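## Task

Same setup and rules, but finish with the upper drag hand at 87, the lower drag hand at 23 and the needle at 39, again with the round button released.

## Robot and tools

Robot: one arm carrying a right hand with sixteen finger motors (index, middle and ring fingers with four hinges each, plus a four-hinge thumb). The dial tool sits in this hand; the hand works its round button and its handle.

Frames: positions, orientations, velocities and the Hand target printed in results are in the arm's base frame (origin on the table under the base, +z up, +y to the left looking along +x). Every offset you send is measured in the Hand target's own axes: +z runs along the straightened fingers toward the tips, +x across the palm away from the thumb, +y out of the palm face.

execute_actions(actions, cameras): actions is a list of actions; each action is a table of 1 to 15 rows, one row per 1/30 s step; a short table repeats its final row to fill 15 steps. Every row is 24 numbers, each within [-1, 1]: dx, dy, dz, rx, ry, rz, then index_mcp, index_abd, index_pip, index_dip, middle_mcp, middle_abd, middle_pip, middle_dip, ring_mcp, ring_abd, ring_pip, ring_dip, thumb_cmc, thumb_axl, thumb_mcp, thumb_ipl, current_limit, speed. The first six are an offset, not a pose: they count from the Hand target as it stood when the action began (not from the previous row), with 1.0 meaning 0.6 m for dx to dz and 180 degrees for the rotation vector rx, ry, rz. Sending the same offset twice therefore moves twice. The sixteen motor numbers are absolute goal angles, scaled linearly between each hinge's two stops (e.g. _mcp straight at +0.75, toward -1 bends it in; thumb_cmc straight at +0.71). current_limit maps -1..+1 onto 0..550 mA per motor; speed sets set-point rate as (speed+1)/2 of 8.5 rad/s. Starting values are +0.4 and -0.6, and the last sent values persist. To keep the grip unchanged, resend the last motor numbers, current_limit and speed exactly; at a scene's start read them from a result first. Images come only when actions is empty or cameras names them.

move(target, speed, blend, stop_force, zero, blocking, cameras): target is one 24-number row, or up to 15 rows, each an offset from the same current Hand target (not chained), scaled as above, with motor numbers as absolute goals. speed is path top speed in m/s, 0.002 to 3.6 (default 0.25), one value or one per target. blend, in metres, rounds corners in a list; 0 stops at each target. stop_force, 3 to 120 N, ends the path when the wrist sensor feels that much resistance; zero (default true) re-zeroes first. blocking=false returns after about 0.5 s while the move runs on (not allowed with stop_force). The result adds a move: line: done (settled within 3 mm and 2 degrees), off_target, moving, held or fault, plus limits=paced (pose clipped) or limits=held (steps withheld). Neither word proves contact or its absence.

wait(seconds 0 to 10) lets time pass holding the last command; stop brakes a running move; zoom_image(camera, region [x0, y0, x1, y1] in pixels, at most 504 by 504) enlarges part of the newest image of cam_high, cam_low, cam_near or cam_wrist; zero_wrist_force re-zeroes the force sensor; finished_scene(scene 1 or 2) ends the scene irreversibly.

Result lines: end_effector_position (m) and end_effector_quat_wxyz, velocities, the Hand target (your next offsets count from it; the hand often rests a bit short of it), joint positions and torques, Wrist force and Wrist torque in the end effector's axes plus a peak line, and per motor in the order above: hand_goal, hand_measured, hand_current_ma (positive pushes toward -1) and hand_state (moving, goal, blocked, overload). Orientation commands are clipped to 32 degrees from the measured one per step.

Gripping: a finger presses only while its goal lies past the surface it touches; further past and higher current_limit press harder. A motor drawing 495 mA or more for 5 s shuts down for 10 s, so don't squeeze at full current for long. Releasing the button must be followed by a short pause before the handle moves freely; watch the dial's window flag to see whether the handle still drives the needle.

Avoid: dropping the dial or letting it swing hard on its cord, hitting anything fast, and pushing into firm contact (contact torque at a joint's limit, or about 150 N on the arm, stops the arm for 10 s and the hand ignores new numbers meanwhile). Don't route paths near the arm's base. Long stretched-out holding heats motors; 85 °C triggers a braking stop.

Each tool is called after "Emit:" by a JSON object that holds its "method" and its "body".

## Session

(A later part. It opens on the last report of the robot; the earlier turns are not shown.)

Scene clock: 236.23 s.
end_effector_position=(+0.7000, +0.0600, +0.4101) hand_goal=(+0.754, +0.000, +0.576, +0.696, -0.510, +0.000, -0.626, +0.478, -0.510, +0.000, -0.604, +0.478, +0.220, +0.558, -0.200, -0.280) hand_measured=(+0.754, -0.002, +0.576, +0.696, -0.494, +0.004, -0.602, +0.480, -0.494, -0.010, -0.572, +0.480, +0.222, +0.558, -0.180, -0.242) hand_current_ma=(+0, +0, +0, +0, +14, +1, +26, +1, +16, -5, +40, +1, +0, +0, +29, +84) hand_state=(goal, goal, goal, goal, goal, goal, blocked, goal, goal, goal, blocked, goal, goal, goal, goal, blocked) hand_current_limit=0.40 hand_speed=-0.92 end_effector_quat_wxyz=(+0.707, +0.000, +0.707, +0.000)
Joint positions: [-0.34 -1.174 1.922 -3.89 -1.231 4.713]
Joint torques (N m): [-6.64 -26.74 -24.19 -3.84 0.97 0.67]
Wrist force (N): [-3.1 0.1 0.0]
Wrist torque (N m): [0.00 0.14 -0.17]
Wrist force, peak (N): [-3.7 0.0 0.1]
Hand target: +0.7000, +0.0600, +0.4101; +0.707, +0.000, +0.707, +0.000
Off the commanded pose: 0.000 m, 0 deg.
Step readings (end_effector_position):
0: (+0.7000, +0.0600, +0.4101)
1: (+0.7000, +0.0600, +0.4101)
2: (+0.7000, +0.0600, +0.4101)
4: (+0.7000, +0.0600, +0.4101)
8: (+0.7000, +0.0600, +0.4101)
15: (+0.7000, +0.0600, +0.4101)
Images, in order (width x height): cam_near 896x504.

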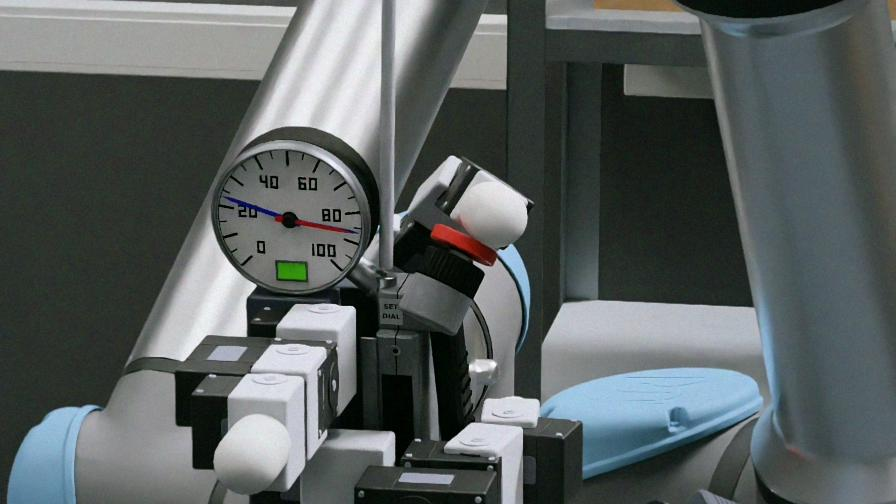

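Emit:
{"method": "execute_actions", "body": {"actions": [[[0,0,0,0,0,0,0.754,0.0,0.576,0.696,-0.51,0.0,-0.643,0.478,-0.51,0.0,-0.621,0.478,0.219,0.557,-0.20,-0.28,0.4,-0.92]]], "cameras": ["cam_near"]}}

Emit:
{"method": "zoom_image", "body": {"camera": "cam_near", "region": [280, 170, 380, 270]}}

Emit:
{"method": "zoom_image", "body": {"camera": "cam_near", "region": [205, 125, 385, 305]}}

Scene clock: 242.30 s.
end_effector_position=(+0.7000, +0.0600, +0.4101) hand_goal=(+0.754, +0.000, +0.576, +0.696, -0.510, +0.000, -0.642, +0.478, -0.510, +0.000, -0.620, +0.478, +0.220, +0.558, -0.200, -0.280) hand_measured=(+0.754, -0.002, +0.576, +0.696, -0.494, +0.004, -0.614, +0.480, -0.494, -0.010, -0.586, +0.480, +0.222, +0.558, -0.180, -0.244) hand_current_ma=(+0, +0, +0, +0, +14, +1, +33, +1, +16, -5, +45, +1, +0, +0, +29, +82) hand_state=(goal, goal, goal, goal, goal, goal, blocked, goal, goal, goal, blocked, goal, goal, goal, goal, blocked) hand_current_limit=0.40 hand_speed=-0.92 end_effector_quat_wxyz=(+0.707, +0.000, +0.707, +0.000)
Joint positions: [-0.34 -1.174 1.922 -3.89 -1.231 4.713]
Joint torques (N m): [-7.69 -25.63 -23.84 -3.7 0.8 0.56]
Wrist force (N): [-3.3 0.0 0.4]
Wrist torque (N m): [-0.04 0.15 -0.19]
Wrist force, peak (N): [-3.8 -0.2 0.1]
Hand target: +0.7000, +0.0600, +0.4101; +0.707, +0.000, +0.707, +0.000
Off the commanded pose: 0.000 m, 0 deg.
Step readings (end_effector_position):
0: (+0.7000, +0.0600, +0.4101)
1: (+0.7000, +0.0600, +0.4101)
2: (+0.7000, +0.0600, +0.4101)
4: (+0.7000, +0.0600, +0.4101)
8: (+0.7000, +0.0600, +0.4101)
15: (+0.7000, +0.0600, +0.4101)
Images, in order (width x height): cam_near 896x504.

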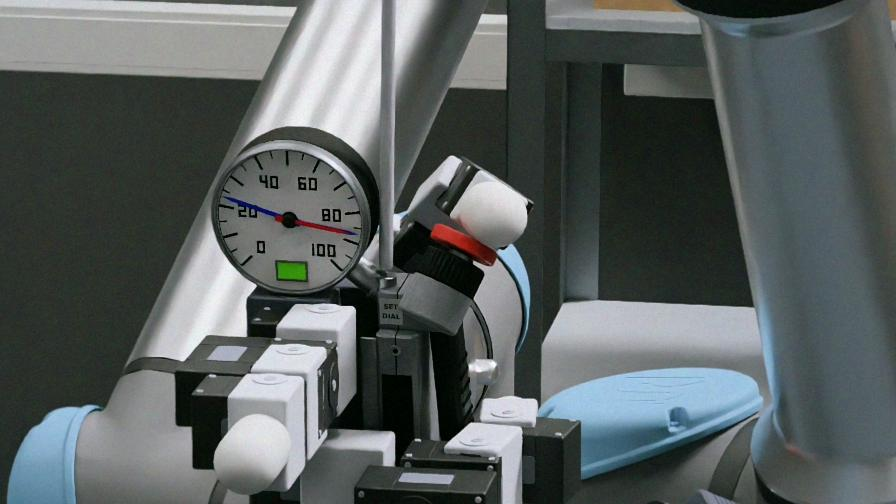

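Scaled by 5.040 from the camera's 896x504 image, which has a finer 1280x720 frame.

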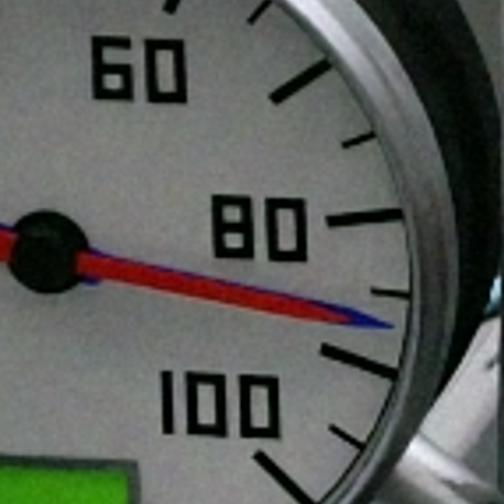

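Scaled by 2.800 from the camera's 896x504 image, which has a finer 1280x720 frame.

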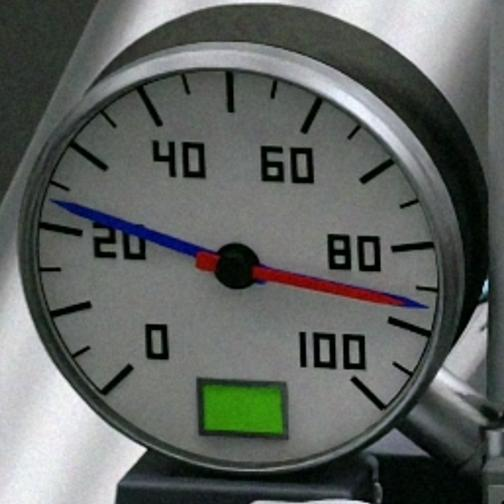

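Emit:
{"method": "execute_actions", "body": {"actions": [[[0,0,0,0,0,0,0.754,0.0,0.576,0.696,-0.51,0.0,-0.47,0.478,-0.51,0.0,-0.44,0.478,0.219,0.557,-0.20,-0.28,0.4,-0.9]],[[0,0,0,0,0,0,0.754,0.0,0.576,0.696,-0.51,0.0,-0.47,0.478,-0.51,0.0,-0.44,0.478,0.219,0.557,-0.20,-0.28,0.4,-0.9]],[[0,0,0,0,0,0,0.754,0.0,0.576,0.696,-0.51,0.0,-0.47,0.478,-0.51,0.0,-0.44,0.478,0.219,0.557,-0.20,-0.03,0.4,-0.8]],[[0,0,0,0,0,0,0.754,0.0,0.576,0.696,-0.51,0.0,-0.47,0.478,-0.51,0.0,-0.44,0.478,0.219,0.557,-0.20,-0.03,0.4,-0.8]],[[0,0,0,0,0,0,0.754,0.0,0.576,0.696,-0.51,0.0,-0.80,0.478,-0.51,0.0,-0.79,0.478,0.219,0.557,-0.20,-0.03,0.4,-0.87]],[[0,0,0,0,0,0,0.754,0.0,0.576,0.696,-0.51,0.0,-0.80,0.478,-0.51,0.0,-0.79,0.478,0.219,0.557,-0.20,-0.03,0.4,-0.87]],[[0,0,0,0,0,0,0.754,0.0,0.576,0.696,-0.51,0.0,-0.80,0.478,-0.51,0.0,-0.79,0.478,0.219,0.557,-0.20,-0.28,0.4,-0.85]],[[0,0,0,0,0,0,0.754,0.0,0.576,0.696,-0.51,0.0,-0.80,0.478,-0.51,0.0,-0.79,0.478,0.219,0.557,-0.20,-0.28,0.4,-0.85]]], "cameras": ["cam_near"]}}

Emit:
{"method": "zoom_image", "body": {"camera": "cam_near", "region": [200, 100, 600, 400]}}

Scene clock: 262.63 s.
end_effector_position=(+0.7000, +0.0600, +0.4101) hand_goal=(+0.754, +0.000, +0.576, +0.696, -0.510, +0.000, -0.800, +0.478, -0.510, +0.000, -0.790, +0.478, +0.220, +0.558, -0.200, -0.280) hand_measured=(+0.754, -0.002, +0.576, +0.696, -0.490, +0.004, -0.742, +0.480, -0.494, -0.016, -0.732, +0.480, +0.218, +0.558, -0.178, -0.240) hand_current_ma=(+0, +0, +0, +0, +21, +2, +106, +1, +16, -11, +102, +1, +0, +0, +32, +95) hand_state=(goal, goal, goal, goal, goal, goal, blocked, goal, goal, goal, blocked, goal, goal, goal, blocked, blocked) hand_current_limit=0.40 hand_speed=-0.85 end_effector_quat_wxyz=(+0.707, +0.000, +0.707, +0.000)
Joint positions: [-0.34 -1.174 1.922 -3.89 -1.231 4.713]
Joint torques (N m): [-6.87 -27.03 -24.15 -3.97 1.11 0.16]
Wrist force (N): [-0.8 -0.5 0.2]
Wrist torque (N m): [-0.08 0.04 -0.04]
Wrist force, peak (N): [-3.8 -0.2 0.1]
Hand target: +0.7000, +0.0600, +0.4101; +0.707, +0.000, +0.707, +0.000
Off the commanded pose: 0.000 m, 0 deg.
Step readings (end_effector_position):
0: (+0.7000, +0.0600, +0.4101)
1: (+0.7000, +0.0600, +0.4101)
2: (+0.7000, +0.0600, +0.4101)
4: (+0.7000, +0.0600, +0.4101)
8: (+0.7000, +0.0600, +0.4101)
15: (+0.7000, +0.0600, +0.4101)
16: (+0.7000, +0.0600, +0.4101)
17: (+0.7000, +0.0600, +0.4101)
19: (+0.7000, +0.0600, +0.4101)
23: (+0.7000, +0.0600, +0.4101)
30: (+0.7000, +0.0600, +0.4101)
31: (+0.7000, +0.0600, +0.4101)
32: (+0.7000, +0.0600, +0.4101)
34: (+0.7000, +0.0600, +0.4101)
38: (+0.7000, +0.0600, +0.4101)
45: (+0.7000, +0.0600, +0.4101)
46: (+0.7000, +0.0600, +0.4101)
47: (+0.7000, +0.0600, +0.4101)
49: (+0.7000, +0.0600, +0.4101)
53: (+0.7000, +0.0600, +0.4101)
60: (+0.7000, +0.0600, +0.4101)
61: (+0.7000, +0.0600, +0.4101)
62: (+0.7000, +0.0600, +0.4101)
64: (+0.7000, +0.0600, +0.4101)
68: (+0.7000, +0.0600, +0.4101)
75: (+0.7000, +0.0600, +0.4101)
76: (+0.7000, +0.0600, +0.4101)
77: (+0.7000, +0.0600, +0.4101)
79: (+0.7000, +0.0600, +0.4101)
83: (+0.7000, +0.0600, +0.4101)
90: (+0.7000, +0.0600, +0.4101)
91: (+0.7000, +0.0600, +0.4101)
92: (+0.7000, +0.0600, +0.4101)
94: (+0.7000, +0.0600, +0.4101)
98: (+0.7000, +0.0600, +0.4101)
105: (+0.7000, +0.0600, +0.4101)
106: (+0.7000, +0.0600, +0.4101)
107: (+0.7000, +0.0600, +0.4101)
109: (+0.7000, +0.0600, +0.4101)
113: (+0.7000, +0.0600, +0.4101)
120: (+0.7000, +0.0600, +0.4101)
Images, in order (width x height): cam_near 896x504.

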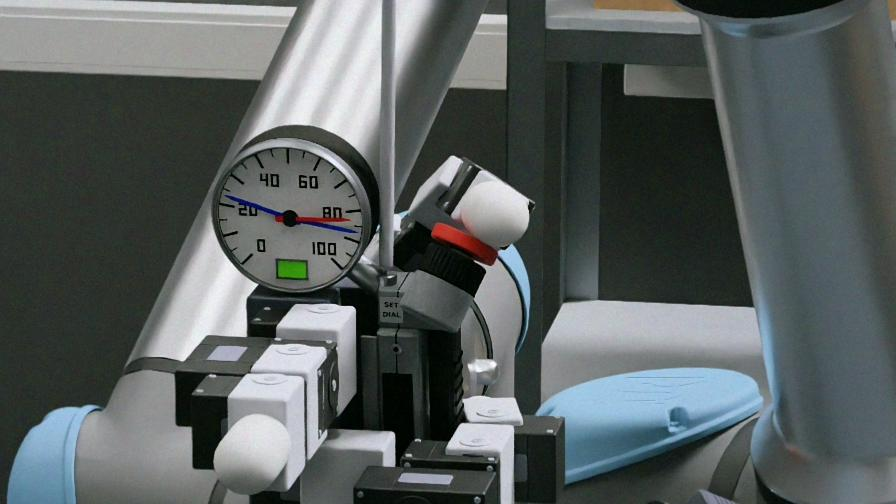

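Scaled by 1.260 from the camera's 896x504 image, which has a finer 1280x720 frame.

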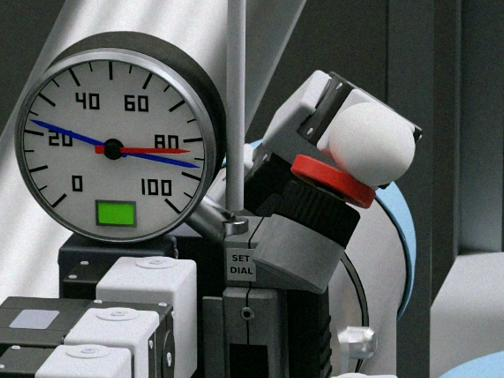

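Emit:
{"method": "execute_actions", "body": {"actions": [[[0,0,0,0,0,0,0.754,0.0,0.576,0.696,-0.51,0.0,-0.46,0.478,-0.51,0.0,-0.43,0.478,0.219,0.557,-0.20,-0.28,0.4,-0.87]],[[0,0,0,0,0,0,0.754,0.0,0.576,0.696,-0.51,0.0,-0.46,0.478,-0.51,0.0,-0.43,0.478,0.219,0.557,-0.20,-0.28,0.4,-0.87]],[[0,0,0,0,0,0,0.754,0.0,0.576,0.696,-0.51,0.0,-0.46,0.478,-0.51,0.0,-0.43,0.478,0.219,0.557,-0.20,-0.03,0.4,-0.8]],[[0,0,0,0,0,0,0.754,0.0,0.576,0.696,-0.51,0.0,-0.46,0.478,-0.51,0.0,-0.43,0.478,0.219,0.557,-0.20,-0.03,0.4,-0.8]],[[0,0,0,0,0,0,0.754,0.0,0.576,0.696,-0.51,0.0,-0.80,0.478,-0.51,0.0,-0.79,0.478,0.219,0.557,-0.20,-0.03,0.4,-0.86]],[[0,0,0,0,0,0,0.754,0.0,0.576,0.696,-0.51,0.0,-0.80,0.478,-0.51,0.0,-0.79,0.478,0.219,0.557,-0.20,-0.03,0.4,-0.86]],[[0,0,0,0,0,0,0.754,0.0,0.576,0.696,-0.51,0.0,-0.80,0.478,-0.51,0.0,-0.79,0.478,0.219,0.557,-0.20,-0.28,0.4,-0.85]],[[0,0,0,0,0,0,0.754,0.0,0.576,0.696,-0.51,0.0,-0.80,0.478,-0.51,0.0,-0.79,0.478,0.219,0.557,-0.20,-0.28,0.4,-0.85]]], "cameras": ["cam_near"]}}

Emit:
{"method": "execute_actions", "body": {"actions": [[[0,0,0,0,0,0,0.754,0.0,0.576,0.696,-0.51,0.0,-0.46,0.478,-0.51,0.0,-0.43,0.478,0.219,0.557,-0.20,-0.28,0.4,-0.87]],[[0,0,0,0,0,0,0.754,0.0,0.576,0.696,-0.51,0.0,-0.46,0.478,-0.51,0.0,-0.43,0.478,0.219,0.557,-0.20,-0.28,0.4,-0.87]],[[0,0,0,0,0,0,0.754,0.0,0.576,0.696,-0.51,0.0,-0.46,0.478,-0.51,0.0,-0.43,0.478,0.219,0.557,-0.20,-0.03,0.4,-0.8]],[[0,0,0,0,0,0,0.754,0.0,0.576,0.696,-0.51,0.0,-0.46,0.478,-0.51,0.0,-0.43,0.478,0.219,0.557,-0.20,-0.03,0.4,-0.8]],[[0,0,0,0,0,0,0.754,0.0,0.576,0.696,-0.51,0.0,-0.80,0.478,-0.51,0.0,-0.79,0.478,0.219,0.557,-0.20,-0.03,0.4,-0.86]],[[0,0,0,0,0,0,0.754,0.0,0.576,0.696,-0.51,0.0,-0.80,0.478,-0.51,0.0,-0.79,0.478,0.219,0.557,-0.20,-0.03,0.4,-0.86]],[[0,0,0,0,0,0,0.754,0.0,0.576,0.696,-0.51,0.0,-0.80,0.478,-0.51,0.0,-0.79,0.478,0.219,0.557,-0.20,-0.28,0.4,-0.85]],[[0,0,0,0,0,0,0.754,0.0,0.576,0.696,-0.51,0.0,-0.80,0.478,-0.51,0.0,-0.79,0.478,0.219,0.557,-0.20,-0.28,0.4,-0.85]]], "cameras": ["cam_near"]}}

Emit:
{"method": "zoom_image", "body": {"camera": "cam_near", "region": [200, 100, 600, 400]}}

Scene clock: 288.03 s.
end_effector_position=(+0.7000, +0.0600, +0.4101) hand_goal=(+0.754, +0.000, +0.576, +0.696, -0.510, +0.000, -0.800, +0.478, -0.510, +0.000, -0.790, +0.478, +0.220, +0.558, -0.200, -0.280) hand_measured=(+0.754, -0.002, +0.576, +0.696, -0.490, +0.004, -0.742, +0.480, -0.494, -0.016, -0.734, +0.480, +0.218, +0.558, -0.178, -0.240) hand_current_ma=(+0, +0, +0, +0, +21, +2, +103, +1, +16, -11, +99, +1, +0, +0, +32, +94) hand_state=(goal, goal, goal, goal, goal, goal, blocked, goal, goal, goal, blocked, goal, goal, goal, blocked, blocked) hand_current_limit=0.40 hand_speed=-0.85 end_effector_quat_wxyz=(+0.707, +0.000, +0.707, +0.000)
Joint positions: [-0.34 -1.174 1.922 -3.89 -1.231 4.713]
Joint torques (N m): [-7.1 -26.91 -22.43 -3.8 1.05 0.11]
Wrist force (N): [-1.2 -0.3 0.1]
Wrist torque (N m): [-0.05 0.10 -0.07]
Wrist force, peak (N): [-3.6 -0.3 0.0]
Hand target: +0.7000, +0.0600, +0.4101; +0.707, +0.000, +0.707, +0.000
Off the commanded pose: 0.000 m, 0 deg.
Step readings (end_effector_position):
0: (+0.7000, +0.0600, +0.4101)
1: (+0.7000, +0.0600, +0.4101)
2: (+0.7000, +0.0600, +0.4101)
4: (+0.7000, +0.0600, +0.4101)
8: (+0.7000, +0.0600, +0.4101)
15: (+0.7000, +0.0600, +0.4101)
16: (+0.7000, +0.0600, +0.4101)
17: (+0.7000, +0.0600, +0.4101)
19: (+0.7000, +0.0600, +0.4101)
23: (+0.7000, +0.0600, +0.4101)
30: (+0.7000, +0.0600, +0.4101)
31: (+0.7000, +0.0600, +0.4101)
32: (+0.7000, +0.0600, +0.4101)
34: (+0.7000, +0.0600, +0.4101)
38: (+0.7000, +0.0600, +0.4101)
45: (+0.7000, +0.0600, +0.4101)
46: (+0.7000, +0.0600, +0.4101)
47: (+0.7000, +0.0600, +0.4101)
49: (+0.7000, +0.0600, +0.4101)
53: (+0.7000, +0.0600, +0.4101)
60: (+0.7000, +0.0600, +0.4101)
61: (+0.7000, +0.0600, +0.4101)
62: (+0.7000, +0.0600, +0.4101)
64: (+0.7000, +0.0600, +0.4101)
68: (+0.7000, +0.0600, +0.4101)
75: (+0.7000, +0.0600, +0.4101)
76: (+0.7000, +0.0600, +0.4101)
77: (+0.7000, +0.0600, +0.4101)
79: (+0.7000, +0.0600, +0.4101)
83: (+0.7000, +0.0600, +0.4101)
90: (+0.7000, +0.0600, +0.4101)
91: (+0.7000, +0.0600, +0.4101)
92: (+0.7000, +0.0600, +0.4101)
94: (+0.7000, +0.0600, +0.4101)
98: (+0.7000, +0.0600, +0.4101)
105: (+0.7000, +0.0600, +0.4101)
106: (+0.7000, +0.0600, +0.4101)
107: (+0.7000, +0.0600, +0.4101)
109: (+0.7000, +0.0600, +0.4101)
113: (+0.7000, +0.0600, +0.4101)
120: (+0.7000, +0.0600, +0.4101)
Images, in order (width x height): cam_near 896x504.

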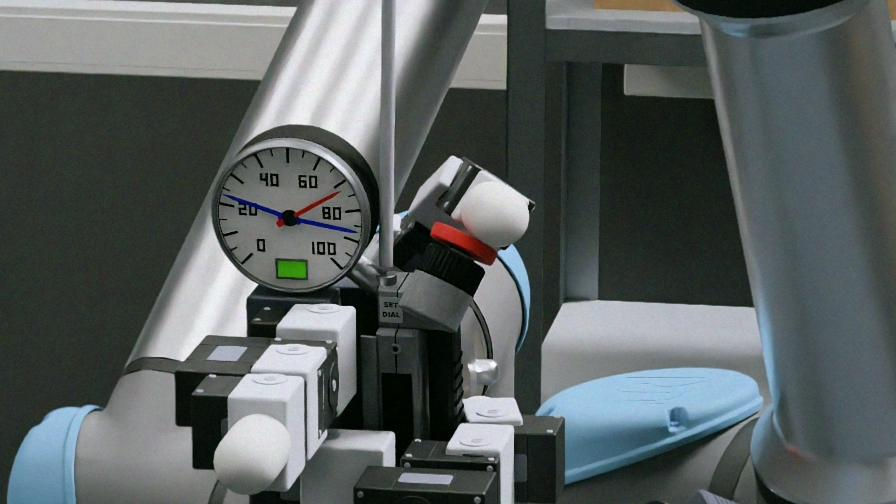

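Scene clock: 292.23 s.
end_effector_position=(+0.7000, +0.0600, +0.4101) hand_goal=(+0.754, +0.000, +0.576, +0.696, -0.510, +0.000, -0.800, +0.478, -0.510, +0.000, -0.790, +0.478, +0.220, +0.558, -0.200, -0.280) hand_measured=(+0.754, -0.002, +0.576, +0.696, -0.490, +0.004, -0.742, +0.480, -0.494, -0.016, -0.734, +0.480, +0.218, +0.558, -0.178, -0.240) hand_current_ma=(+0, +0, +0, +0, +21, +2, +102, +1, +16, -11, +98, +1, +0, +0, +32, +94) hand_state=(goal, goal, goal, goal, goal, goal, blocked, goal, goal, goal, blocked, goal, goal, goal, blocked, blocked) hand_current_limit=0.40 hand_speed=-0.85 end_effector_quat_wxyz=(+0.707, +0.000, +0.707, +0.000)
Joint positions: [-0.34 -1.174 1.922 -3.89 -1.231 4.713]
Joint torques (N m): [-7.2 -27.43 -22.33 -3.64 1.09 0.13]
Wrist force (N): [-0.9 -0.2 0.0]
Wrist torque (N m): [-0.03 0.07 -0.04]
Wrist force, peak (N): [-3.6 -0.1 0.1]
Hand target: +0.7000, +0.0600, +0.4101; +0.707, +0.000, +0.707, +0.000
Off the commanded pose: 0.000 m, 0 deg.
Step readings (end_effector_position):
0: (+0.7000, +0.0600, +0.4101)
1: (+0.7000, +0.0600, +0.4101)
2: (+0.7000, +0.0600, +0.4101)
4: (+0.7000, +0.0600, +0.4101)
8: (+0.7000, +0.0600, +0.4101)
15: (+0.7000, +0.0600, +0.4101)
16: (+0.7000, +0.0600, +0.4101)
17: (+0.7000, +0.0600, +0.4101)
19: (+0.7000, +0.0600, +0.4101)
23: (+0.7000, +0.0600, +0.4101)
30: (+0.7000, +0.0600, +0.4101)
31: (+0.7000, +0.0600, +0.4101)
32: (+0.7000, +0.0600, +0.4101)
34: (+0.7000, +0.0600, +0.4101)
38: (+0.7000, +0.0600, +0.4101)
45: (+0.7000, +0.0600, +0.4101)
46: (+0.7000, +0.0600, +0.4101)
47: (+0.7000, +0.0600, +0.4101)
49: (+0.7000, +0.0600, +0.4101)
53: (+0.7000, +0.0600, +0.4101)
60: (+0.7000, +0.0600, +0.4101)
61: (+0.7000, +0.0600, +0.4101)
62: (+0.7000, +0.0600, +0.4101)
64: (+0.7000, +0.0600, +0.4101)
68: (+0.7000, +0.0600, +0.4101)
75: (+0.7000, +0.0600, +0.4101)
76: (+0.7000, +0.0600, +0.4101)
77: (+0.7000, +0.0600, +0.4101)
79: (+0.7000, +0.0600, +0.4101)
83: (+0.7000, +0.0600, +0.4101)
90: (+0.7000, +0.0600, +0.4101)
91: (+0.7000, +0.0600, +0.4101)
92: (+0.7000, +0.0600, +0.4101)
94: (+0.7000, +0.0600, +0.4101)
98: (+0.7000, +0.0600, +0.4101)
105: (+0.7000, +0.0600, +0.4101)
106: (+0.7000, +0.0600, +0.4101)
107: (+0.7000, +0.0600, +0.4101)
109: (+0.7000, +0.0600, +0.4101)
113: (+0.7000, +0.0600, +0.4101)
120: (+0.7000, +0.0600, +0.4101)
Images, in order (width x height): cam_near 896x504.

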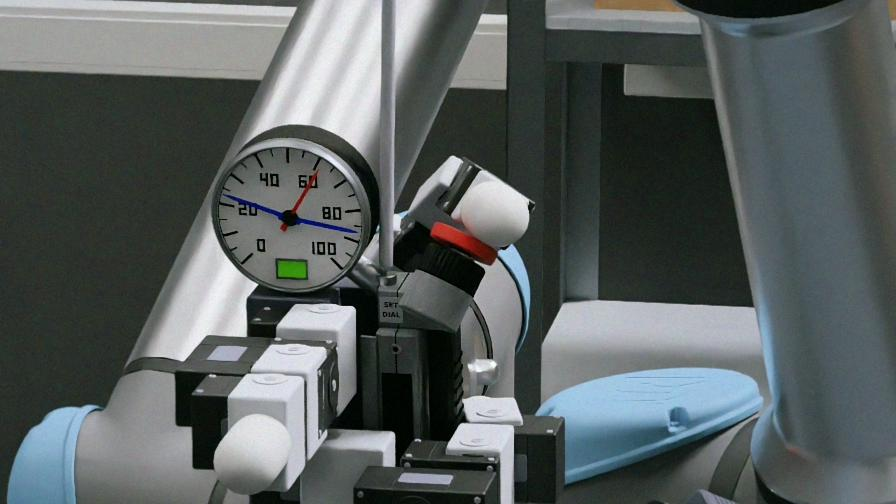

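Scaled by 1.260 from the camera's 896x504 image, which has a finer 1280x720 frame.

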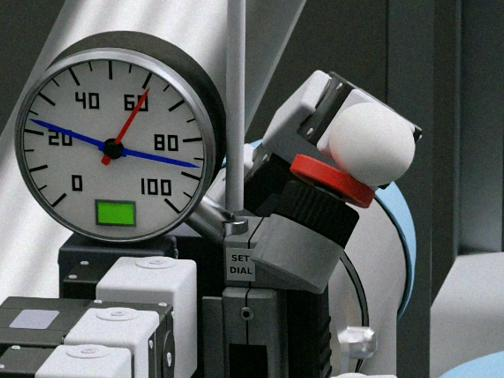

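Emit:
{"method": "execute_actions", "body": {"actions": [[[0,0,0,0,0,0,0.754,0.0,0.576,0.696,-0.51,0.0,-0.46,0.478,-0.51,0.0,-0.43,0.478,0.219,0.557,-0.20,-0.28,0.4,-0.87]],[[0,0,0,0,0,0,0.754,0.0,0.576,0.696,-0.51,0.0,-0.46,0.478,-0.51,0.0,-0.43,0.478,0.219,0.557,-0.20,-0.28,0.4,-0.87]],[[0,0,0,0,0,0,0.754,0.0,0.576,0.696,-0.51,0.0,-0.46,0.478,-0.51,0.0,-0.43,0.478,0.219,0.557,-0.20,-0.03,0.4,-0.8]],[[0,0,0,0,0,0,0.754,0.0,0.576,0.696,-0.51,0.0,-0.46,0.478,-0.51,0.0,-0.43,0.478,0.219,0.557,-0.20,-0.03,0.4,-0.8]],[[0,0,0,0,0,0,0.754,0.0,0.576,0.696,-0.51,0.0,-0.80,0.478,-0.51,0.0,-0.79,0.478,0.219,0.557,-0.20,-0.03,0.4,-0.86]],[[0,0,0,0,0,0,0.754,0.0,0.576,0.696,-0.51,0.0,-0.80,0.478,-0.51,0.0,-0.79,0.478,0.219,0.557,-0.20,-0.03,0.4,-0.86]],[[0,0,0,0,0,0,0.754,0.0,0.576,0.696,-0.51,0.0,-0.80,0.478,-0.51,0.0,-0.79,0.478,0.219,0.557,-0.20,-0.28,0.4,-0.85]],[[0,0,0,0,0,0,0.754,0.0,0.576,0.696,-0.51,0.0,-0.80,0.478,-0.51,0.0,-0.79,0.478,0.219,0.557,-0.20,-0.28,0.4,-0.85]],[[0,0,0,0,0,0,0.754,0.0,0.576,0.696,-0.51,0.0,-0.56,0.478,-0.51,0.0,-0.53,0.478,0.219,0.557,-0.20,-0.28,0.4,-0.9]],[[0,0,0,0,0,0,0.754,0.0,0.576,0.696,-0.51,0.0,-0.56,0.478,-0.51,0.0,-0.53,0.478,0.219,0.557,-0.20,-0.28,0.4,-0.9]]], "cameras": ["cam_near"]}}

Emit:
{"method": "zoom_image", "body": {"camera": "cam_near", "region": [205, 125, 385, 305]}}

Scene clock: 315.60 s.
end_effector_position=(+0.7000, +0.0600, +0.4101) hand_goal=(+0.754, +0.000, +0.576, +0.696, -0.510, +0.000, -0.560, +0.478, -0.510, +0.000, -0.530, +0.478, +0.220, +0.558, -0.200, -0.280) hand_measured=(+0.754, -0.002, +0.576, +0.696, -0.496, +0.002, -0.556, +0.480, -0.494, -0.016, -0.522, +0.480, +0.218, +0.556, -0.180, -0.244) hand_current_ma=(+0, +0, +0, +0, +13, +0, +2, +1, +16, -11, +4, +1, +0, -1, +31, +77) hand_state=(goal, goal, goal, goal, goal, goal, goal, goal, goal, goal, goal, goal, goal, goal, blocked, blocked) hand_current_limit=0.40 hand_speed=-0.90 end_effector_quat_wxyz=(+0.707, +0.000, +0.707, +0.000)
Joint positions: [-0.34 -1.174 1.922 -3.89 -1.231 4.713]
Joint torques (N m): [-4.38 -26.03 -22.16 -3.46 1.15 -0.19]
Wrist force (N): [-3.5 0.1 0.3]
Wrist torque (N m): [-0.01 0.17 -0.20]
Wrist force, peak (N): [-3.9 -0.3 -0.1]
Hand target: +0.7000, +0.0600, +0.4101; +0.707, +0.000, +0.707, +0.000
Off the commanded pose: 0.000 m, 0 deg.
Step readings (end_effector_position):
0: (+0.7000, +0.0600, +0.4101)
1: (+0.7000, +0.0600, +0.4101)
2: (+0.7000, +0.0600, +0.4101)
4: (+0.7000, +0.0600, +0.4101)
8: (+0.7000, +0.0600, +0.4101)
15: (+0.7000, +0.0600, +0.4101)
16: (+0.7000, +0.0600, +0.4101)
17: (+0.7000, +0.0600, +0.4101)
19: (+0.7000, +0.0600, +0.4101)
23: (+0.7000, +0.0600, +0.4101)
30: (+0.7000, +0.0600, +0.4101)
31: (+0.7000, +0.0600, +0.4101)
32: (+0.7000, +0.0600, +0.4101)
34: (+0.7000, +0.0600, +0.4101)
38: (+0.7000, +0.0600, +0.4101)
45: (+0.7000, +0.0600, +0.4101)
46: (+0.7000, +0.0600, +0.4101)
47: (+0.7000, +0.0600, +0.4101)
49: (+0.7000, +0.0600, +0.4101)
53: (+0.7000, +0.0600, +0.4101)
60: (+0.7000, +0.0600, +0.4101)
61: (+0.7000, +0.0600, +0.4101)
62: (+0.7000, +0.0600, +0.4101)
64: (+0.7000, +0.0600, +0.4101)
68: (+0.7000, +0.0600, +0.4101)
75: (+0.7000, +0.0600, +0.4101)
76: (+0.7000, +0.0600, +0.4101)
77: (+0.7000, +0.0600, +0.4101)
79: (+0.7000, +0.0600, +0.4101)
83: (+0.7000, +0.0600, +0.4101)
90: (+0.7000, +0.0600, +0.4101)
91: (+0.7000, +0.0600, +0.4101)
92: (+0.7000, +0.0600, +0.4101)
94: (+0.7000, +0.0600, +0.4101)
98: (+0.7000, +0.0600, +0.4101)
105: (+0.7000, +0.0600, +0.4101)
106: (+0.7000, +0.0600, +0.4101)
107: (+0.7000, +0.0600, +0.4101)
109: (+0.7000, +0.0600, +0.4101)
113: (+0.7000, +0.0600, +0.4101)
120: (+0.7000, +0.0600, +0.4101)
121: (+0.7000, +0.0600, +0.4101)
122: (+0.7000, +0.0600, +0.4101)
124: (+0.7000, +0.0600, +0.4101)
128: (+0.7000, +0.0600, +0.4101)
135: (+0.7000, +0.0600, +0.4101)
136: (+0.7000, +0.0600, +0.4101)
137: (+0.7000, +0.0600, +0.4101)
139: (+0.7000, +0.0600, +0.4101)
143: (+0.7000, +0.0600, +0.4101)
150: (+0.7000, +0.0600, +0.4101)
Images, in order (width x height): cam_near 896x504.

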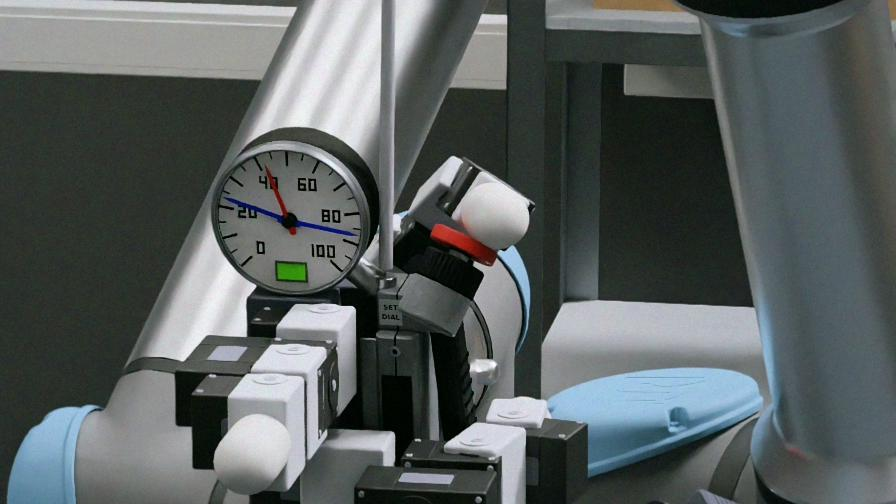

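Scaled by 2.800 from the camera's 896x504 image, which has a finer 1280x720 frame.

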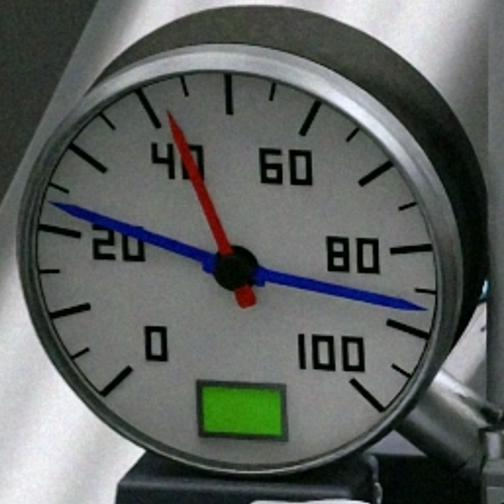

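Emit:
{"method": "execute_actions", "body": {"actions": [[[0,0,0,0,0,0,0.754,0.0,0.576,0.696,-0.51,0.0,-0.50,0.478,-0.51,0.0,-0.47,0.478,0.219,0.557,-0.20,-0.28,0.4,-0.92]]], "cameras": ["cam_near"]}}

Emit:
{"method": "zoom_image", "body": {"camera": "cam_near", "region": [230, 135, 330, 235]}}

Scene clock: 324.07 s.
end_effector_position=(+0.7000, +0.0600, +0.4101) hand_goal=(+0.754, +0.000, +0.576, +0.696, -0.510, +0.000, -0.500, +0.478, -0.510, +0.000, -0.470, +0.478, +0.220, +0.558, -0.200, -0.280) hand_measured=(+0.754, -0.002, +0.576, +0.696, -0.496, +0.002, -0.498, +0.480, -0.494, -0.016, -0.462, +0.480, +0.218, +0.554, -0.180, -0.244) hand_current_ma=(+0, +0, +0, +0, +13, +0, +0, +1, +16, -10, +5, +1, +0, -1, +31, +76) hand_state=(goal, goal, goal, goal, goal, goal, goal, goal, goal, goal, goal, goal, goal, goal, blocked, blocked) hand_current_limit=0.40 hand_speed=-0.92 end_effector_quat_wxyz=(+0.707, +0.000, +0.707, +0.000)
Joint positions: [-0.34 -1.174 1.922 -3.89 -1.231 4.713]
Joint torques (N m): [-6.2 -26.91 -22.56 -3.5 1.26 -0.1]
Wrist force (N): [-3.4 -0.2 0.4]
Wrist torque (N m): [-0.07 0.16 -0.21]
Wrist force, peak (N): [-3.6 -0.2 0.4]
Hand target: +0.7000, +0.0600, +0.4101; +0.707, +0.000, +0.707, +0.000
Off the commanded pose: 0.000 m, 0 deg.
Step readings (end_effector_position):
0: (+0.7000, +0.0600, +0.4101)
1: (+0.7000, +0.0600, +0.4101)
2: (+0.7000, +0.0600, +0.4101)
4: (+0.7000, +0.0600, +0.4101)
8: (+0.7000, +0.0600, +0.4101)
15: (+0.7000, +0.0600, +0.4101)
Images, in order (width x height): cam_near 896x504.

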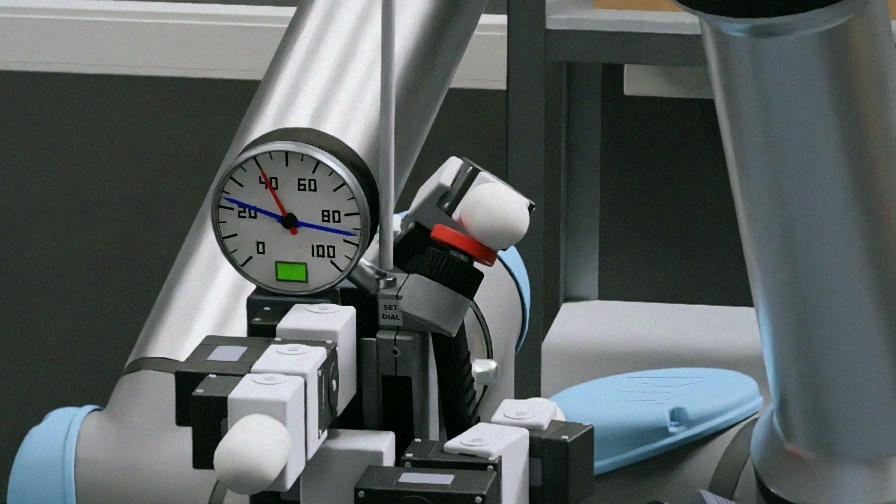

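Scaled by 5.040 from the camera's 896x504 image, which has a finer 1280x720 frame.

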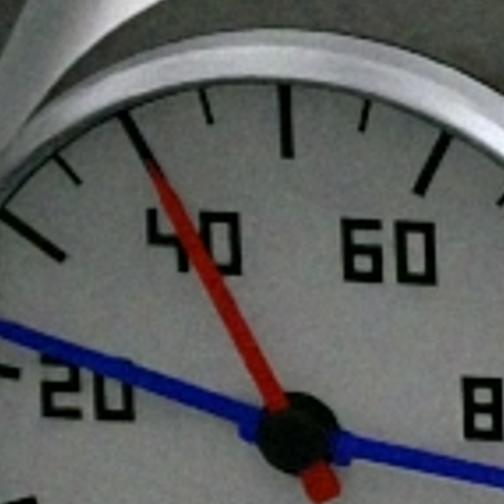

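Emit:
{"method": "execute_actions", "body": {"actions": [[[0,0,0,0,0,0,0.754,0.0,0.576,0.696,-0.51,0.0,-0.465,0.478,-0.51,0.0,-0.435,0.478,0.219,0.557,-0.20,-0.28,0.4,-0.92]]], "cameras": ["cam_near"]}}

Emit:
{"method": "zoom_image", "body": {"camera": "cam_near", "region": [230, 135, 330, 235]}}

Scene clock: 329.90 s.
end_effector_position=(+0.7000, +0.0600, +0.4101) hand_goal=(+0.754, +0.000, +0.576, +0.696, -0.510, +0.000, -0.464, +0.478, -0.510, +0.000, -0.434, +0.478, +0.220, +0.558, -0.200, -0.280) hand_measured=(+0.754, -0.002, +0.576, +0.696, -0.504, +0.000, -0.466, +0.480, -0.502, -0.010, -0.434, +0.480, +0.218, +0.554, -0.180, -0.246) hand_current_ma=(+0, +0, +0, +0, +4, +0, -1, +1, +5, -5, +0, +1, +0, -1, +31, +75) hand_state=(goal, goal, goal, goal, goal, goal, goal, goal, goal, goal, goal, goal, goal, goal, blocked, blocked) hand_current_limit=0.40 hand_speed=-0.92 end_effector_quat_wxyz=(+0.707, +0.000, +0.707, +0.000)
Joint positions: [-0.34 -1.174 1.922 -3.89 -1.231 4.713]
Joint torques (N m): [-4.97 -25.99 -21.88 -3.47 1.05 -0.54]
Wrist force (N): [-3.5 -0.2 0.3]
Wrist torque (N m): [-0.06 0.17 -0.21]
Wrist force, peak (N): [-3.8 -0.2 0.1]
Hand target: +0.7000, +0.0600, +0.4101; +0.707, +0.000, +0.707, +0.000
Off the commanded pose: 0.000 m, 0 deg.
Step readings (end_effector_position):
0: (+0.7000, +0.0600, +0.4101)
1: (+0.7000, +0.0600, +0.4101)
2: (+0.7000, +0.0600, +0.4101)
4: (+0.7000, +0.0600, +0.4101)
8: (+0.7000, +0.0600, +0.4101)
15: (+0.7000, +0.0600, +0.4101)
Images, in order (width x height): cam_near 896x504.

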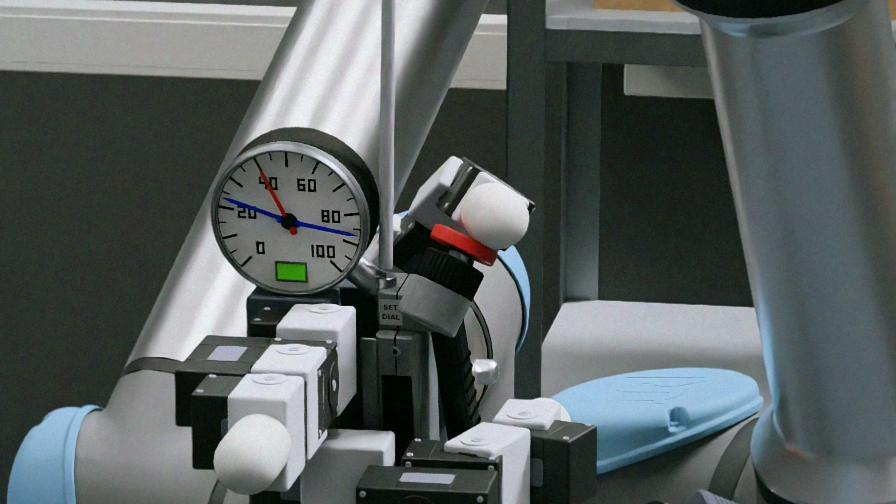

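Scaled by 5.040 from the camera's 896x504 image, which has a finer 1280x720 frame.

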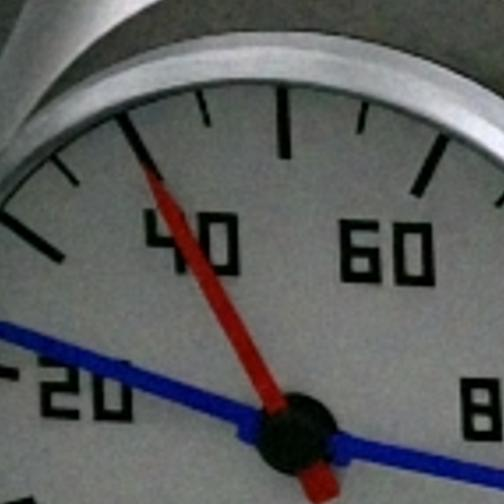

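Emit:
{"method": "execute_actions", "body": {"actions": [[[0,0,0,0,0,0,0.754,0.0,0.576,0.696,-0.51,0.0,-0.465,0.478,-0.51,0.0,-0.435,0.478,0.219,0.557,-0.20,-0.03,0.4,-0.8]],[[0,0,0,0,0,0,0.754,0.0,0.576,0.696,-0.51,0.0,-0.465,0.478,-0.51,0.0,-0.435,0.478,0.219,0.557,-0.20,-0.03,0.4,-0.8]],[[0,0,0,0,0,0,0.754,0.0,0.576,0.696,-0.51,0.0,-0.62,0.478,-0.51,0.0,-0.60,0.478,0.219,0.557,-0.20,-0.03,0.4,-0.87]],[[0,0,0,0,0,0,0.754,0.0,0.576,0.696,-0.51,0.0,-0.62,0.478,-0.51,0.0,-0.60,0.478,0.219,0.557,-0.20,-0.28,0.4,-0.85]],[[0,0,0,0,0,0,0.754,0.0,0.576,0.696,-0.51,0.0,-0.62,0.478,-0.51,0.0,-0.60,0.478,0.219,0.557,-0.20,-0.28,0.4,-0.85]],[[0,0,0,0,0,0,0.754,0.0,0.576,0.696,-0.51,0.0,-0.585,0.478,-0.51,0.0,-0.555,0.478,0.219,0.557,-0.20,-0.28,0.4,-0.92]]], "cameras": ["cam_near"]}}

Emit:
{"method": "zoom_image", "body": {"camera": "cam_near", "region": [230, 135, 330, 235]}}

Scene clock: 343.10 s.
end_effector_position=(+0.7000, +0.0600, +0.4101) hand_goal=(+0.754, +0.000, +0.576, +0.696, -0.510, +0.000, -0.584, +0.478, -0.510, +0.000, -0.554, +0.478, +0.220, +0.558, -0.200, -0.280) hand_measured=(+0.754, -0.002, +0.576, +0.696, -0.496, +0.002, -0.578, +0.480, -0.498, -0.016, -0.546, +0.480, +0.218, +0.558, -0.178, -0.240) hand_current_ma=(+0, +0, +0, +0, +11, +0, +3, +1, +10, -11, +5, +1, -1, +0, +32, +93) hand_state=(goal, goal, goal, goal, goal, goal, goal, goal, goal, goal, goal, goal, goal, goal, blocked, blocked) hand_current_limit=0.40 hand_speed=-0.92 end_effector_quat_wxyz=(+0.707, +0.000, +0.707, +0.000)
Joint positions: [-0.34 -1.174 1.922 -3.89 -1.231 4.713]
Joint torques (N m): [-4.2 -27.8 -22.53 -3.37 1.12 -0.58]
Wrist force (N): [-3.4 0.0 0.2]
Wrist torque (N m): [-0.02 0.17 -0.20]
Wrist force, peak (N): [-3.8 0.1 0.2]
Hand target: +0.7000, +0.0600, +0.4101; +0.707, +0.000, +0.707, +0.000
Off the commanded pose: 0.000 m, 0 deg.
Step readings (end_effector_position):
0: (+0.7000, +0.0600, +0.4101)
1: (+0.7000, +0.0600, +0.4101)
2: (+0.7000, +0.0600, +0.4101)
4: (+0.7000, +0.0600, +0.4101)
8: (+0.7000, +0.0600, +0.4101)
15: (+0.7000, +0.0600, +0.4101)
16: (+0.7000, +0.0600, +0.4101)
17: (+0.7000, +0.0600, +0.4101)
19: (+0.7000, +0.0600, +0.4101)
23: (+0.7000, +0.0600, +0.4101)
30: (+0.7000, +0.0600, +0.4101)
31: (+0.7000, +0.0600, +0.4101)
32: (+0.7000, +0.0600, +0.4101)
34: (+0.7000, +0.0600, +0.4101)
38: (+0.7000, +0.0600, +0.4101)
45: (+0.7000, +0.0600, +0.4101)
46: (+0.7000, +0.0600, +0.4101)
47: (+0.7000, +0.0600, +0.4101)
49: (+0.7000, +0.0600, +0.4101)
53: (+0.7000, +0.0600, +0.4101)
60: (+0.7000, +0.0600, +0.4101)
61: (+0.7000, +0.0600, +0.4101)
62: (+0.7000, +0.0600, +0.4101)
64: (+0.7000, +0.0600, +0.4101)
68: (+0.7000, +0.0600, +0.4101)
75: (+0.7000, +0.0600, +0.4101)
76: (+0.7000, +0.0600, +0.4101)
77: (+0.7000, +0.0600, +0.4101)
79: (+0.7000, +0.0600, +0.4101)
83: (+0.7000, +0.0600, +0.4101)
90: (+0.7000, +0.0600, +0.4101)
Images, in order (width x height): cam_near 896x504.

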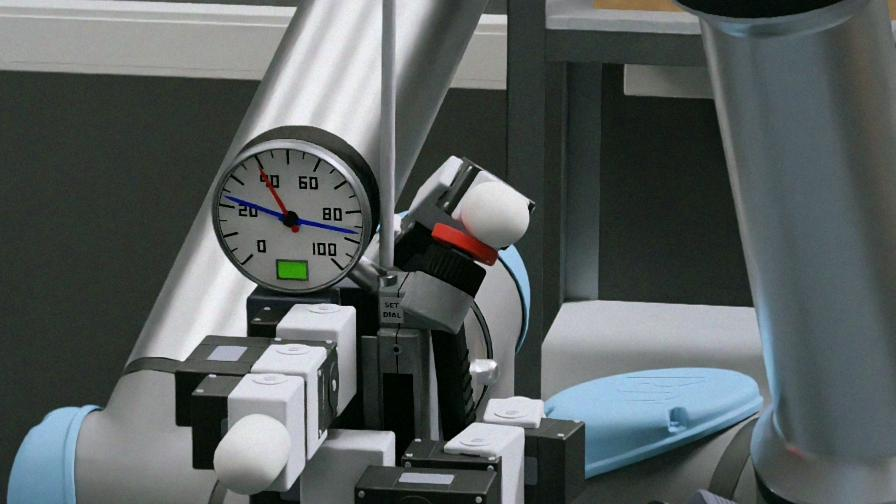

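Scaled by 5.040 from the camera's 896x504 image, which has a finer 1280x720 frame.

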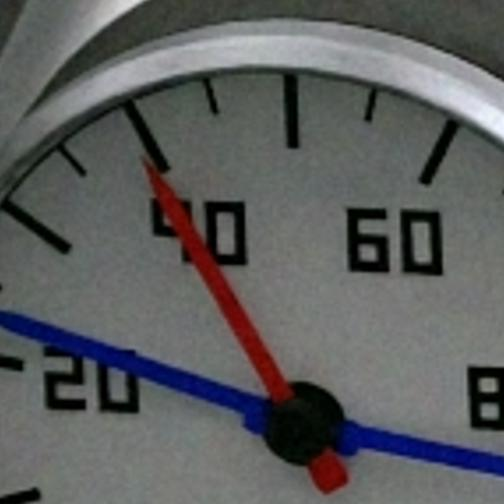

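Emit:
{"method": "execute_actions", "body": {"actions": [[[0,0,0,0,0,0,0.754,0.0,0.576,0.696,-0.51,0.0,-0.579,0.478,-0.51,0.0,-0.549,0.478,0.219,0.557,-0.20,-0.28,0.4,-0.92]],[[0,0,0,0,0,0,0.754,0.0,0.576,0.696,-0.51,0.0,-0.579,0.478,-0.51,0.0,-0.549,0.478,0.219,0.557,-0.20,-0.01,0.4,-0.85]]], "cameras": ["cam_near"]}}

Emit:
{"method": "zoom_image", "body": {"camera": "cam_near", "region": [230, 135, 330, 235]}}

Emit:
{"method": "zoom_image", "body": {"camera": "cam_near", "region": [205, 155, 305, 255]}}

Emit:
{"method": "zoom_image", "body": {"camera": "cam_near", "region": [280, 170, 380, 270]}}

Emit:
{"method": "zoom_image", "body": {"camera": "cam_near", "region": [200, 100, 600, 400]}}

Scene clock: 356.23 s.
end_effector_position=(+0.7000, +0.0600, +0.4101) hand_goal=(+0.754, +0.000, +0.576, +0.696, -0.510, +0.000, -0.578, +0.478, -0.510, +0.000, -0.548, +0.478, +0.220, +0.558, -0.200, -0.010) hand_measured=(+0.754, -0.002, +0.576, +0.696, -0.496, +0.002, -0.570, +0.480, -0.498, -0.016, -0.540, +0.480, +0.218, +0.558, -0.200, -0.014) hand_current_ma=(+0, +0, +0, +0, +11, +0, +5, +1, +10, -11, +5, +1, +0, +0, +0, -2) hand_state=(goal, goal, goal, goal, goal, goal, goal, goal, goal, goal, goal, goal, goal, goal, goal, goal) hand_current_limit=0.40 hand_speed=-0.85 end_effector_quat_wxyz=(+0.707, +0.000, +0.707, +0.000)
Joint positions: [-0.34 -1.174 1.922 -3.89 -1.231 4.713]
Joint torques (N m): [-4.01 -26.75 -21.9 -3.25 0.98 -0.63]
Wrist force (N): [-3.4 -0.2 0.2]
Wrist torque (N m): [-0.04 0.17 -0.20]
Wrist force, peak (N): [-3.8 -0.5 0.1]
Hand target: +0.7000, +0.0600, +0.4101; +0.707, +0.000, +0.707, +0.000
Off the commanded pose: 0.000 m, 0 deg.
Step readings (end_effector_position):
0: (+0.7000, +0.0600, +0.4101)
1: (+0.7000, +0.0600, +0.4101)
2: (+0.7000, +0.0600, +0.4101)
4: (+0.7000, +0.0600, +0.4101)
8: (+0.7000, +0.0600, +0.4101)
15: (+0.7000, +0.0600, +0.4101)
16: (+0.7000, +0.0600, +0.4101)
17: (+0.7000, +0.0600, +0.4101)
19: (+0.7000, +0.0600, +0.4101)
23: (+0.7000, +0.0600, +0.4101)
30: (+0.7000, +0.0600, +0.4101)
Images, in order (width x height): cam_near 896x504.

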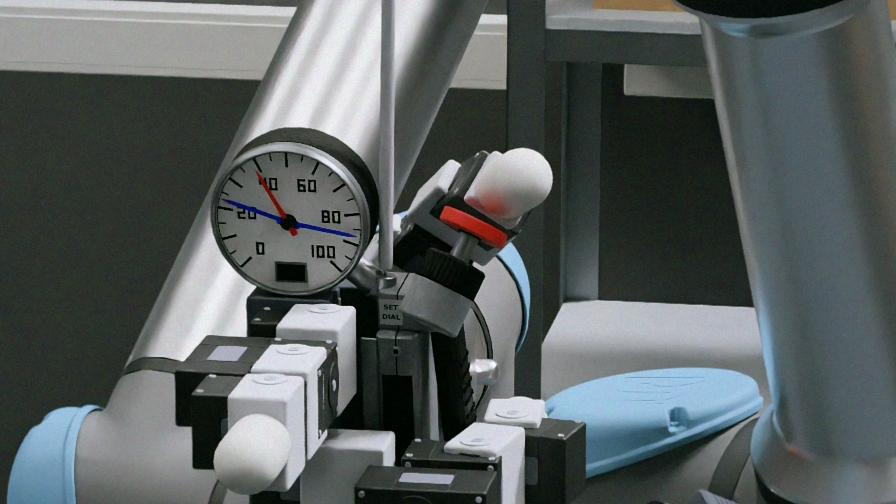

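Scaled by 5.040 from the camera's 896x504 image, which has a finer 1280x720 frame.

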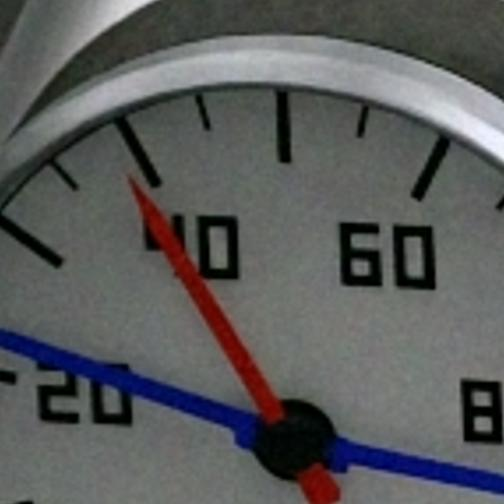

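Scaled by 5.040 from the camera's 896x504 image, which has a finer 1280x720 frame.

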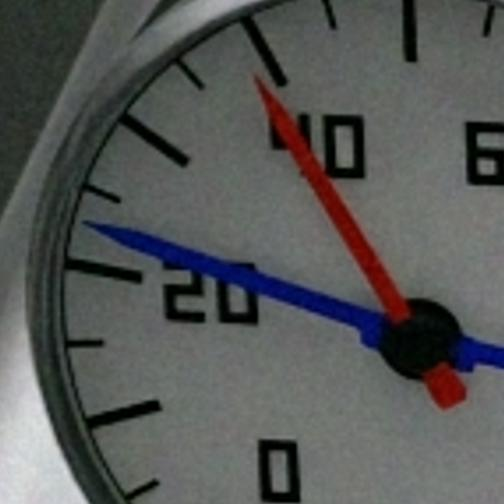

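Scaled by 5.040 from the camera's 896x504 image, which has a finer 1280x720 frame.

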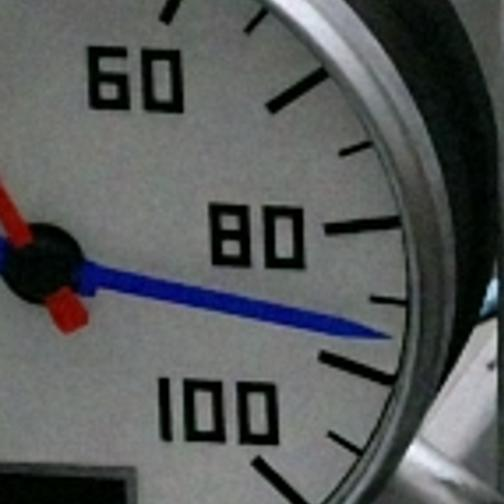

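Scaled by 1.260 from the camera's 896x504 image, which has a finer 1280x720 frame.

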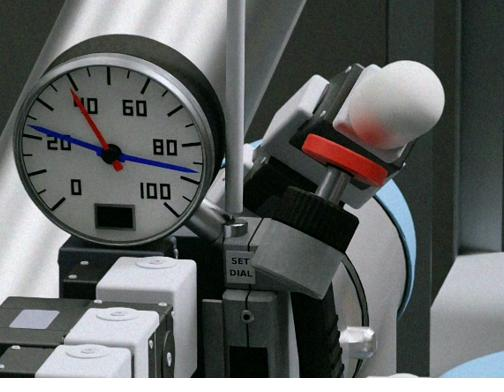

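Emit:
{"method": "finished_scene", "body": {"scene": 2}}

The scene is finished: the task was done.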